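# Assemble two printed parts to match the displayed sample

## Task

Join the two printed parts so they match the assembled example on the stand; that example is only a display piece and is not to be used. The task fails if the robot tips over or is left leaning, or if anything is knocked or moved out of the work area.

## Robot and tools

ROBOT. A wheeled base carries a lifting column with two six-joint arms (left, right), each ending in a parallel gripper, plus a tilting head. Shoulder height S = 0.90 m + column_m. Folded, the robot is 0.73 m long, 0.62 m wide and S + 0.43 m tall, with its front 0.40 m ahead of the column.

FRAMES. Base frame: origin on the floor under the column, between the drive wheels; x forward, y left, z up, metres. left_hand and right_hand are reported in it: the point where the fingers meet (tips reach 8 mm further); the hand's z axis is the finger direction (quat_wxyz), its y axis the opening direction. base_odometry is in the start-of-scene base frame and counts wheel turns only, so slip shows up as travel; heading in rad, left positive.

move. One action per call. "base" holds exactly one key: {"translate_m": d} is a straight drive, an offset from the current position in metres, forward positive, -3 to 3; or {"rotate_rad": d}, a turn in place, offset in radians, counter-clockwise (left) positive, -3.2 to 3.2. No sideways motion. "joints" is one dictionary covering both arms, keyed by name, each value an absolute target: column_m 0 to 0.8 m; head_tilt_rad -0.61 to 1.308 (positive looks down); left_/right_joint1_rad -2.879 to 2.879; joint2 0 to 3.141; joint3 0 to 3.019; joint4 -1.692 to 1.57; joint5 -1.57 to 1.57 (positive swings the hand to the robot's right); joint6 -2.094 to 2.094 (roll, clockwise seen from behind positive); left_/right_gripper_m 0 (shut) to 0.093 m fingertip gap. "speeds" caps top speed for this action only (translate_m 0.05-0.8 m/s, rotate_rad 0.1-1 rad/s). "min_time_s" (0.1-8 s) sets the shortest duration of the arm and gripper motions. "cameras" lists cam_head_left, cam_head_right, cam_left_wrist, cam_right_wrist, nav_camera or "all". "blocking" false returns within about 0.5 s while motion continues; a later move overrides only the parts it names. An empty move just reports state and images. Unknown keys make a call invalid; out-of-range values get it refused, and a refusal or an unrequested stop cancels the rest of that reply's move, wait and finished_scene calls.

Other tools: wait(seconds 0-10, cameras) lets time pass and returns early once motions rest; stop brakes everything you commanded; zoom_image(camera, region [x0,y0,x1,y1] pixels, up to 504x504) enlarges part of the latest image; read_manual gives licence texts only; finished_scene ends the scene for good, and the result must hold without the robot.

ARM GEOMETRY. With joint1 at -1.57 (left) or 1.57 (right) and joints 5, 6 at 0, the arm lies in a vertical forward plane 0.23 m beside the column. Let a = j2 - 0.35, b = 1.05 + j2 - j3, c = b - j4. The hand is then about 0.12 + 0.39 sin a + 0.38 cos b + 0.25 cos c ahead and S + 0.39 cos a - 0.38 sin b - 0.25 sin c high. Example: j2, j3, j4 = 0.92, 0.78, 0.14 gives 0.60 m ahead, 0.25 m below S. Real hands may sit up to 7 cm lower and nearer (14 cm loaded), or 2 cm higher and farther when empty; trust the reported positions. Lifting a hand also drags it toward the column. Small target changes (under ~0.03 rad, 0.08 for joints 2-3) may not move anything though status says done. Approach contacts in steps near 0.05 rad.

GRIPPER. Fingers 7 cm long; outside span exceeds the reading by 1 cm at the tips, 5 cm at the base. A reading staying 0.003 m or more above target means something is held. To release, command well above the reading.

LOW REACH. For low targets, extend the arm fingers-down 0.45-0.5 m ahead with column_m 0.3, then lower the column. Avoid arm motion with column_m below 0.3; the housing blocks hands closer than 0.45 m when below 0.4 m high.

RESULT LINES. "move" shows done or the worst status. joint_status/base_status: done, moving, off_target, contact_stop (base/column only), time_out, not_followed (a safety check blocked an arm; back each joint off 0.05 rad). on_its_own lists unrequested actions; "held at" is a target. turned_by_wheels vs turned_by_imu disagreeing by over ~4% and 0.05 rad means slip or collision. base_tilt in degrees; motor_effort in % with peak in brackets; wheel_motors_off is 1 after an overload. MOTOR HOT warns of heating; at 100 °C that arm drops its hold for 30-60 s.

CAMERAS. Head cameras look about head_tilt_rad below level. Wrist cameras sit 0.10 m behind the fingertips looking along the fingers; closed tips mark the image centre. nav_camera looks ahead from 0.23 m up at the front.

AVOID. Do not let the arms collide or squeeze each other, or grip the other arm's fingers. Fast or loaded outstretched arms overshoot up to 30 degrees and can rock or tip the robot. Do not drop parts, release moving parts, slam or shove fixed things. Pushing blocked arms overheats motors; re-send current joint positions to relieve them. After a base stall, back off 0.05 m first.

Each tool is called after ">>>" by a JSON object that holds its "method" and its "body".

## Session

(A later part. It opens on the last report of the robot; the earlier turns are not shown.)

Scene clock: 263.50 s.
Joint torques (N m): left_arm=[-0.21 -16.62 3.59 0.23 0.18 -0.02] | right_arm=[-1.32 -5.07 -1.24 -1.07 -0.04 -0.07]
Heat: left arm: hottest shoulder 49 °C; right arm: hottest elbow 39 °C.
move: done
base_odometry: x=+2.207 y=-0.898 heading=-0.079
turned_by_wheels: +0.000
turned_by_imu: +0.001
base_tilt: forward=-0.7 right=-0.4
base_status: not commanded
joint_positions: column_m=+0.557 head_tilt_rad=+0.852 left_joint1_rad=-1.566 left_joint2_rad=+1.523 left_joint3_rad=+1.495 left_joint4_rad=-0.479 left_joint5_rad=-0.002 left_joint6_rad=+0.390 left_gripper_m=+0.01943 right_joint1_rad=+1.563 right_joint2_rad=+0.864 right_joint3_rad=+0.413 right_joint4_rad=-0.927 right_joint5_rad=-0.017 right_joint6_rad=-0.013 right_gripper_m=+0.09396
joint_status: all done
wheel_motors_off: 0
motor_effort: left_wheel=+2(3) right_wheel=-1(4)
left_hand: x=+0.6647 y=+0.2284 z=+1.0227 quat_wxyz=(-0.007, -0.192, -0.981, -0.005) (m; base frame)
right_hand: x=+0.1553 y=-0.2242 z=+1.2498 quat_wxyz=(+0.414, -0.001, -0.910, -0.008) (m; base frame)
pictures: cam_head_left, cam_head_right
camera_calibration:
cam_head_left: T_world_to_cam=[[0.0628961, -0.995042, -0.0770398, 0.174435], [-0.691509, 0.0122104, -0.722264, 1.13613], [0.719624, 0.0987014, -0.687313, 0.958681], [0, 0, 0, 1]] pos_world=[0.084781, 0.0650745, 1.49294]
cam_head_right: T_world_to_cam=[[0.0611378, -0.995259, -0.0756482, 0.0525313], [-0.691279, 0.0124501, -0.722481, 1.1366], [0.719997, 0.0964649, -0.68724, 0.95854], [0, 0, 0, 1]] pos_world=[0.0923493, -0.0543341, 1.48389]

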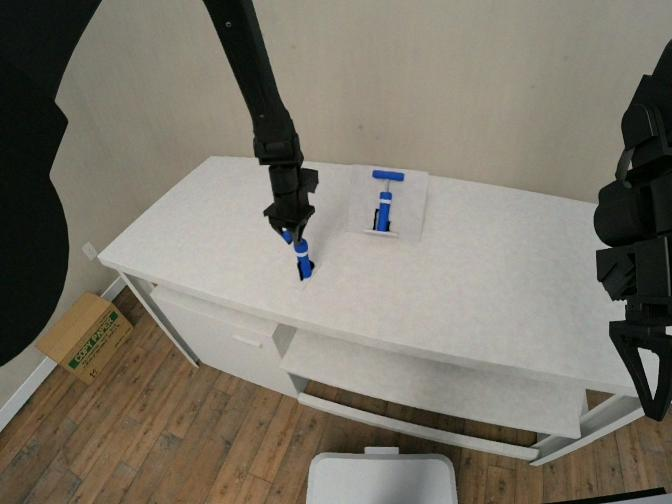

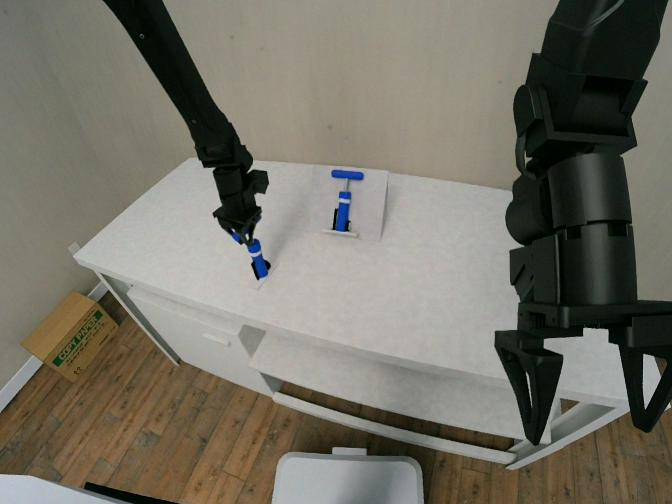

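>>> {"method": "move", "body": {"joints": {"column_m": 0.551}, "cameras": ["cam_head_left","cam_head_right","cam_left_wrist"]}}

>>> {"method": "zoom_image", "body": {"camera": "cam_head_right", "region": [220, 210, 290, 280]}}

>>> {"method": "zoom_image", "body": {"camera": "cam_head_left", "region": [270, 210, 340, 280]}}

>>> {"method": "zoom_image", "body": {"camera": "cam_left_wrist", "region": [270, 30, 400, 160]}}

Scene clock: 270.70 s.
Joint torques (N m): left_arm=[-0.09 -15.85 3.64 0.53 0.21 -0.02] | right_arm=[-0.26 -5.42 -1.14 -0.94 -0.02 -0.05]
Heat: left arm: hottest shoulder 49 °C; right arm: hottest elbow 38 °C.
move: done
base_odometry: x=+2.207 y=-0.898 heading=-0.079
turned_by_wheels: +0.000
turned_by_imu: +0.001
base_tilt: forward=-0.6 right=-0.4
base_status: not commanded
joint_positions: column_m=+0.551 head_tilt_rad=+0.852 left_joint1_rad=-1.566 left_joint2_rad=+1.514 left_joint3_rad=+1.495 left_joint4_rad=-0.488 left_joint5_rad=-0.002 left_joint6_rad=+0.390 left_gripper_m=+0.01943 right_joint1_rad=+1.563 right_joint2_rad=+0.864 right_joint3_rad=+0.413 right_joint4_rad=-0.927 right_joint5_rad=-0.017 right_joint6_rad=-0.013 right_gripper_m=+0.09396
joint_status: all done
wheel_motors_off: 0
motor_effort: left_wheel=+4(4) right_wheel=-1(3)
left_hand: x=+0.6663 y=+0.2284 z=+1.0217 quat_wxyz=(-0.007, -0.192, -0.981, -0.005) (m; base frame)
right_hand: x=+0.1553 y=-0.2242 z=+1.2439 quat_wxyz=(+0.414, -0.001, -0.910, -0.008) (m; base frame)
pictures: cam_head_left, cam_head_right, cam_left_wrist
camera_calibration:
cam_head_left: T_world_to_cam=[[0.0628961, -0.995042, -0.0770398, 0.173981], [-0.691509, 0.0122104, -0.722264, 1.13187], [0.719624, 0.0987014, -0.687313, 0.954626], [0, 0, 0, 1]] pos_world=[0.084781, 0.0650745, 1.48704]
cam_head_right: T_world_to_cam=[[0.0611378, -0.995259, -0.0756482, 0.0520774], [-0.691279, 0.0124501, -0.722481, 1.13226], [0.719997, 0.0964649, -0.68724, 0.954417], [0, 0, 0, 1]] pos_world=[0.0923493, -0.0543341, 1.47789]
cam_left_wrist: T_world_to_cam=[[-0.376995, -0.926052, -0.0173904, 0.479869], [-0.764631, 0.300575, 0.570083, -0.137756], [-0.522699, 0.228215, -0.821403, 1.25877], [0, 0, 0, 1]] pos_world=[0.733536, 0.198519, 1.12084]

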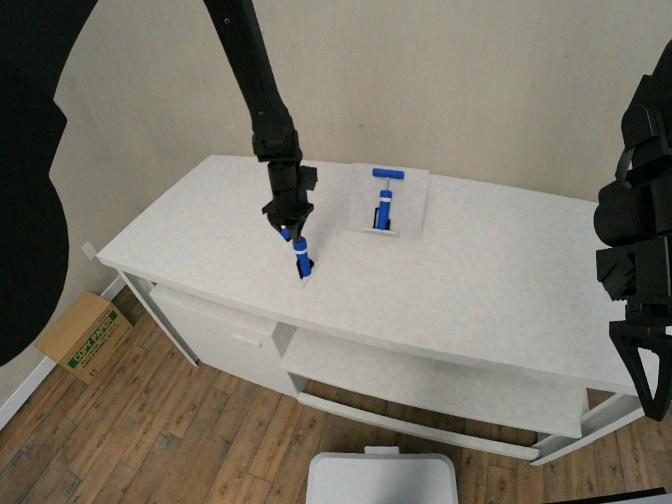

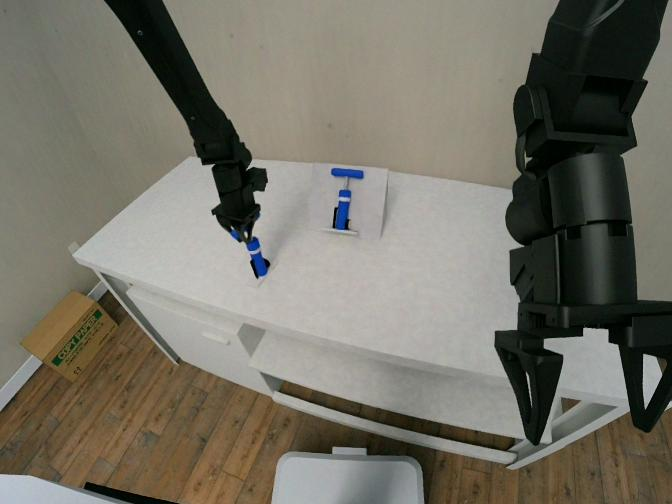

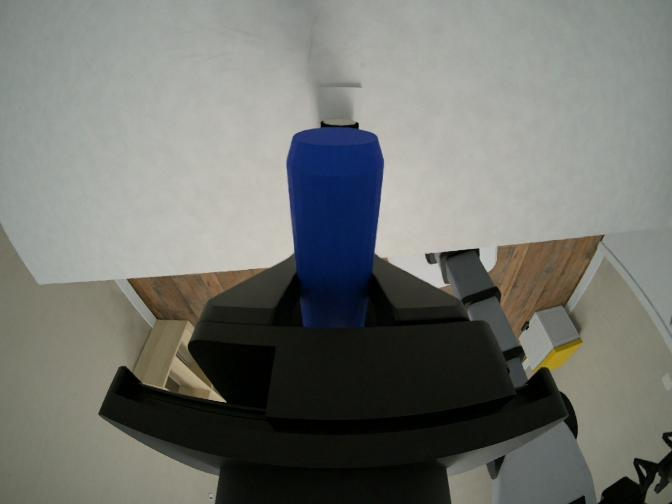

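Scaled by 7.200 from the camera's 672x504 image, which has a finer 960x720 frame.

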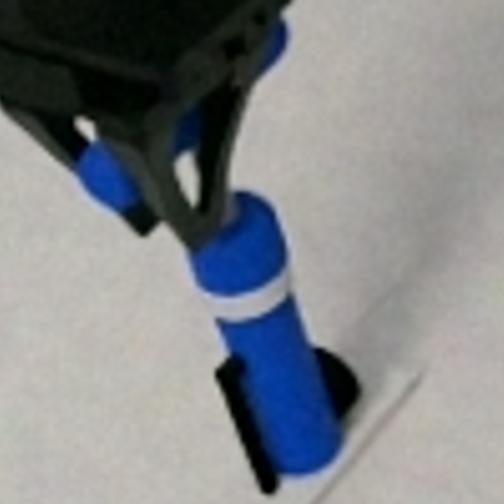

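Scaled by 7.200 from the camera's 672x504 image, which has a finer 960x720 frame.

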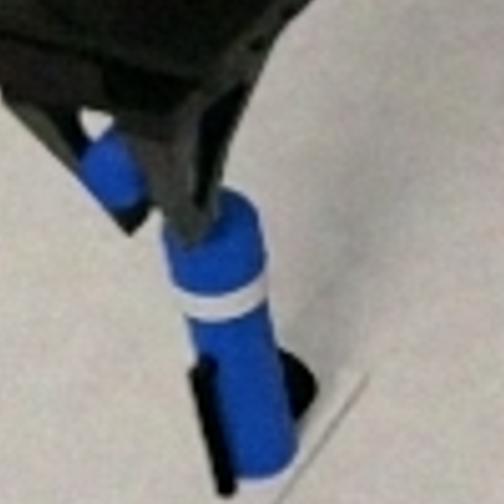

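Scaled by 3.877 from the camera's 672x504 image, which has a finer 960x720 frame.

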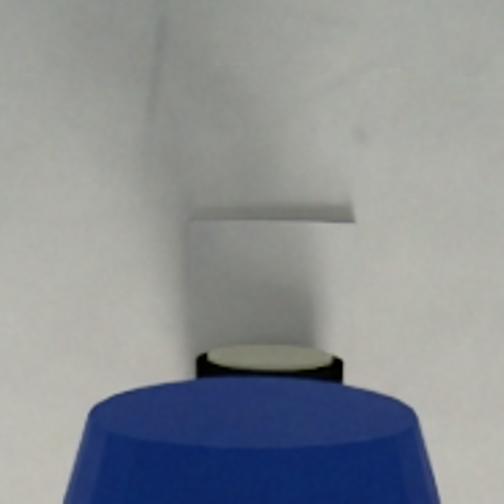

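>>> {"method": "move", "body": {"joints": {"column_m": 0.542}, "cameras": ["cam_head_left","cam_head_right"]}}

>>> {"method": "zoom_image", "body": {"camera": "cam_head_right", "region": [210, 200, 290, 280]}}

>>> {"method": "zoom_image", "body": {"camera": "cam_head_left", "region": [260, 200, 340, 280]}}

Scene clock: 277.40 s.
Joint torques (N m): left_arm=[-0.26 -14.27 4 1.1 0.21 -0.03] | right_arm=[-0.32 -5.42 -0.94 -1.03 -0.06 -0.06]
Heat: left arm: hottest shoulder 50 °C; right arm: hottest elbow 38 °C.
move: done
base_odometry: x=+2.207 y=-0.898 heading=-0.079
turned_by_wheels: +0.000
turned_by_imu: +0.001
base_tilt: forward=-0.7 right=-0.4
base_status: not commanded
joint_positions: column_m=+0.542 head_tilt_rad=+0.852 left_joint1_rad=-1.566 left_joint2_rad=+1.496 left_joint3_rad=+1.491 left_joint4_rad=-0.504 left_joint5_rad=-0.002 left_joint6_rad=+0.390 left_gripper_m=+0.01943 right_joint1_rad=+1.563 right_joint2_rad=+0.864 right_joint3_rad=+0.413 right_joint4_rad=-0.927 right_joint5_rad=-0.017 right_joint6_rad=-0.013 right_gripper_m=+0.09396
joint_status: all done
wheel_motors_off: 0
motor_effort: left_wheel=+4(6) right_wheel=-1(4)
left_hand: x=+0.6679 y=+0.2284 z=+1.0217 quat_wxyz=(-0.006, -0.192, -0.981, -0.005) (m; base frame)
right_hand: x=+0.1553 y=-0.2242 z=+1.2349 quat_wxyz=(+0.414, -0.001, -0.910, -0.008) (m; base frame)
pictures: cam_head_left, cam_head_right
camera_calibration:
cam_head_left: T_world_to_cam=[[0.0628961, -0.995042, -0.0770398, 0.173287], [-0.691509, 0.0122104, -0.722264, 1.12537], [0.719624, 0.0987014, -0.687313, 0.94844], [0, 0, 0, 1]] pos_world=[0.084781, 0.0650745, 1.47804]
cam_head_right: T_world_to_cam=[[0.0611378, -0.995259, -0.0756482, 0.0514041], [-0.691279, 0.0124501, -0.722481, 1.12583], [0.719997, 0.0964649, -0.68724, 0.9483], [0, 0, 0, 1]] pos_world=[0.0923493, -0.0543341, 1.46899]

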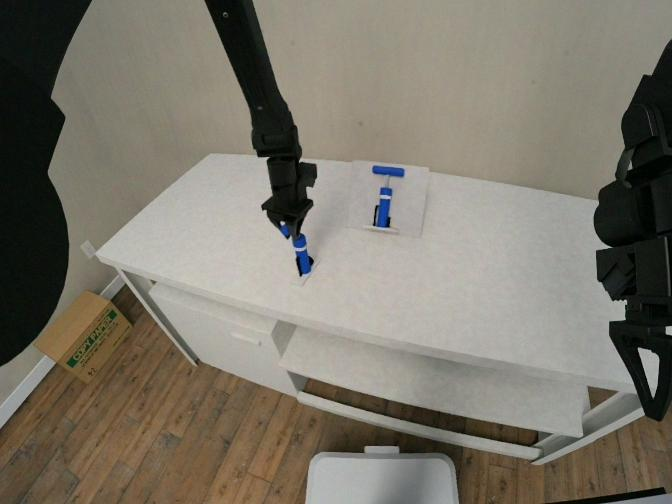

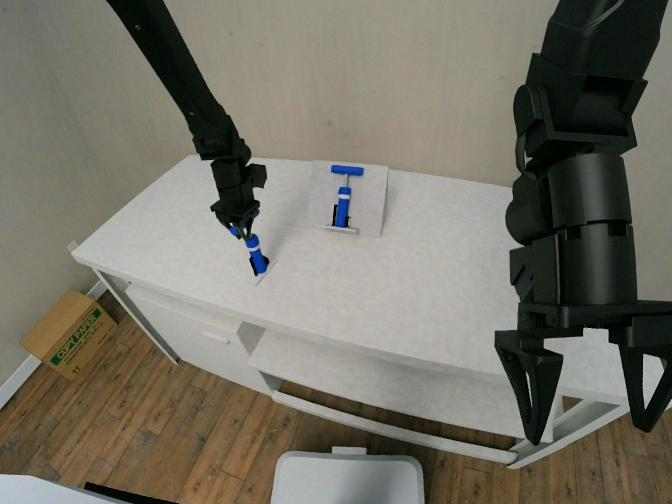

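Scaled by 6.300 from the camera's 672x504 image, which has a finer 960x720 frame.

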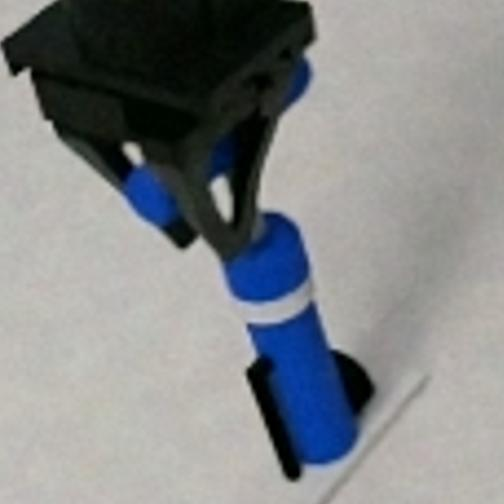

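Scaled by 6.300 from the camera's 672x504 image, which has a finer 960x720 frame.

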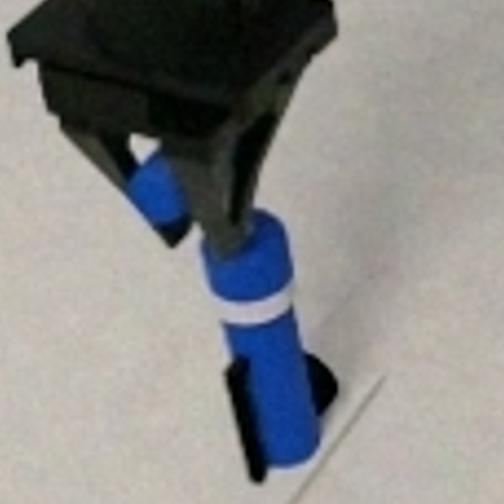

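>>> {"method": "move", "body": {"joints": {"column_m": 0.554}}}

>>> {"method": "move", "body": {"joints": {"left_gripper_m": 0.05}, "min_time_s": 2.5}}

>>> {"method": "move", "body": {"joints": {"column_m": 0.7}, "cameras": ["cam_head_left","cam_head_right","cam_left_wrist"]}}

>>> {"method": "zoom_image", "body": {"camera": "cam_head_right", "region": [210, 210, 310, 310]}}

>>> {"method": "zoom_image", "body": {"camera": "cam_left_wrist", "region": [250, 30, 420, 200]}}

Scene clock: 285.73 s.
Joint torques (N m): left_arm=[-0.03 -15.62 3.93 0.35 0.2 -0.02] | right_arm=[-0.97 -5.19 -1.11 -1.22 -0.06 -0.04]
Heat: left arm: hottest shoulder 50 °C; right arm: hottest elbow 38 °C.
move: done
base_odometry: x=+2.207 y=-0.898 heading=-0.079
turned_by_wheels: +0.000
turned_by_imu: +0.001
base_tilt: forward=-0.6 right=-0.4
base_status: not commanded
joint_positions: column_m=+0.554 head_tilt_rad=+0.852 left_joint1_rad=-1.566 left_joint2_rad=+1.512 left_joint3_rad=+1.491 left_joint4_rad=-0.483 left_joint5_rad=-0.002 left_joint6_rad=+0.390 left_gripper_m=+0.01943 right_joint1_rad=+1.563 right_joint2_rad=+0.864 right_joint3_rad=+0.413 right_joint4_rad=-0.927 right_joint5_rad=-0.017 right_joint6_rad=-0.013 right_gripper_m=+0.09396
joint_status: all done
wheel_motors_off: 0
motor_effort: left_wheel=+4(6) right_wheel=-2(3)
left_hand: x=+0.6663 y=+0.2284 z=+1.0249 quat_wxyz=(-0.009, -0.192, -0.981, -0.005) (m; base frame)
right_hand: x=+0.1553 y=-0.2242 z=+1.2467 quat_wxyz=(+0.414, -0.001, -0.910, -0.008) (m; base frame)
pictures: none

Scene clock: 288.53 s.
Joint torques (N m): left_arm=[-0.15 -15.62 3.92 0.36 0.2 -0.02] | right_arm=[-0.62 -5.36 -1.13 -0.85 0.01 -0.05]
Heat: left arm: hottest shoulder 50 °C; right arm: hottest elbow 38 °C.
move: done
base_odometry: x=+2.207 y=-0.898 heading=-0.079
turned_by_wheels: +0.000
turned_by_imu: +0.001
base_tilt: forward=-0.6 right=-0.4
base_status: not commanded
joint_positions: column_m=+0.554 head_tilt_rad=+0.852 left_joint1_rad=-1.566 left_joint2_rad=+1.512 left_joint3_rad=+1.491 left_joint4_rad=-0.483 left_joint5_rad=-0.002 left_joint6_rad=+0.390 left_gripper_m=+0.04995 right_joint1_rad=+1.563 right_joint2_rad=+0.864 right_joint3_rad=+0.413 right_joint4_rad=-0.927 right_joint5_rad=-0.017 right_joint6_rad=-0.013 right_gripper_m=+0.09396
joint_status: all done
wheel_motors_off: 0
motor_effort: left_wheel=+4(5) right_wheel=-2(3)
left_hand: x=+0.6663 y=+0.2284 z=+1.0249 quat_wxyz=(-0.009, -0.192, -0.981, -0.005) (m; base frame)
right_hand: x=+0.1553 y=-0.2242 z=+1.2467 quat_wxyz=(+0.414, -0.001, -0.910, -0.008) (m; base frame)
pictures: none

Scene clock: 291.03 s.
Joint torques (N m): left_arm=[-0.15 -15.68 3.93 0.38 0.21 -0.01] | right_arm=[-0.09 -5.48 -1.16 -1.02 -0.04 0]
Heat: left arm: hottest shoulder 50 °C; right arm: hottest elbow 38 °C.
move: done
base_odometry: x=+2.207 y=-0.898 heading=-0.079
turned_by_wheels: +0.000
turned_by_imu: +0.001
base_tilt: forward=-0.7 right=-0.4
base_status: not commanded
joint_positions: column_m=+0.700 head_tilt_rad=+0.852 left_joint1_rad=-1.566 left_joint2_rad=+1.515 left_joint3_rad=+1.491 left_joint4_rad=-0.483 left_joint5_rad=-0.002 left_joint6_rad=+0.390 left_gripper_m=+0.04995 right_joint1_rad=+1.563 right_joint2_rad=+0.864 right_joint3_rad=+0.413 right_joint4_rad=-0.927 right_joint5_rad=-0.017 right_joint6_rad=-0.013 right_gripper_m=+0.09396
joint_status: all done
wheel_motors_off: 0
motor_effort: left_wheel=+3(5) right_wheel=-1(4)
left_hand: x=+0.6651 y=+0.2284 z=+1.1695 quat_wxyz=(-0.007, -0.192, -0.981, -0.005) (m; base frame)
right_hand: x=+0.1553 y=-0.2242 z=+1.3927 quat_wxyz=(+0.414, -0.001, -0.910, -0.008) (m; base frame)
pictures: cam_head_left, cam_head_right, cam_left_wrist
camera_calibration:
cam_head_left: T_world_to_cam=[[0.0628961, -0.995042, -0.0770398, 0.185444], [-0.691509, 0.0122104, -0.722264, 1.23934], [0.719624, 0.0987014, -0.687313, 1.0569], [0, 0, 0, 1]] pos_world=[0.084781, 0.0650745, 1.63584]
cam_head_right: T_world_to_cam=[[0.0611378, -0.995259, -0.0756482, 0.0633414], [-0.691279, 0.0124501, -0.722481, 1.23984], [0.719997, 0.0964649, -0.68724, 1.05675], [0, 0, 0, 1]] pos_world=[0.0923493, -0.0543341, 1.62679]
cam_left_wrist: T_world_to_cam=[[-0.376992, -0.926051, -0.0175254, 0.482158], [-0.76484, 0.30058, 0.569799, -0.222476], [-0.522395, 0.228214, -0.821597, 1.37966], [0, 0, 0, 1]] pos_world=[0.732336, 0.198519, 1.26874]

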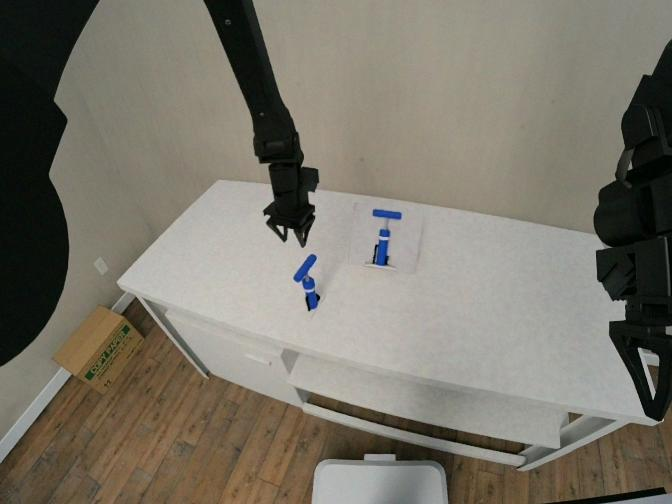

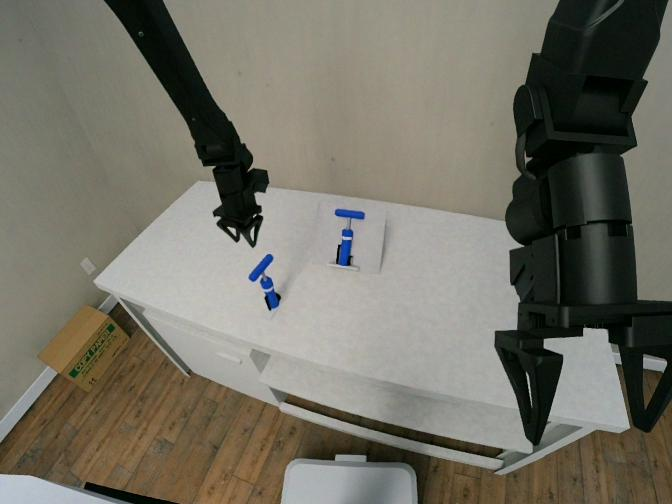

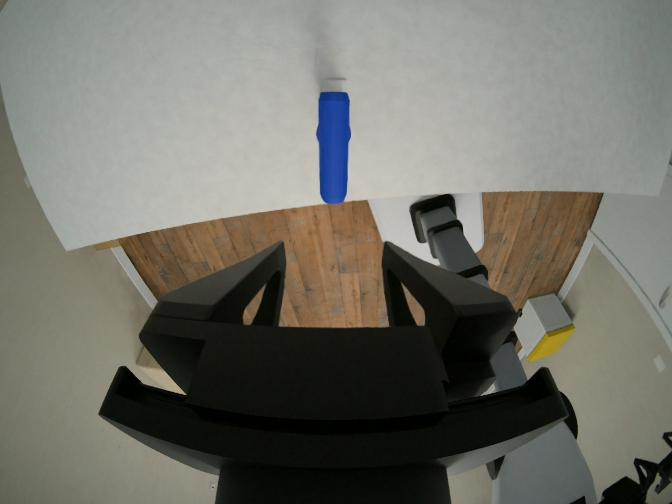

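Scaled by 5.040 from the camera's 672x504 image, which has a finer 960x720 frame.

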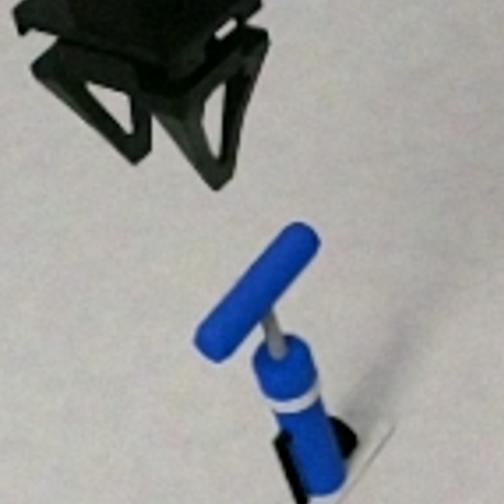

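Scaled by 2.965 from the camera's 672x504 image, which has a finer 960x720 frame.

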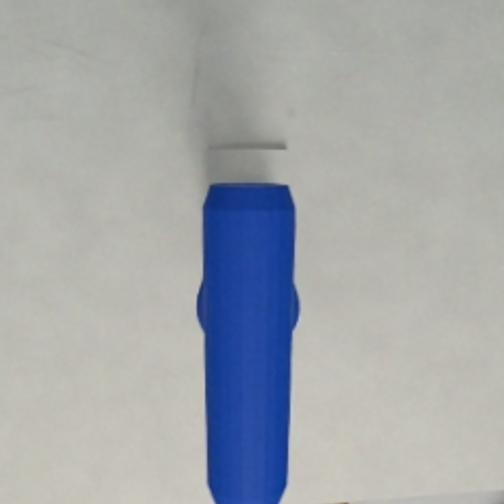

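Assembled, aligned and standing.

>>> {"method": "finished_scene", "body": {}}

The scene is finished: the task was done.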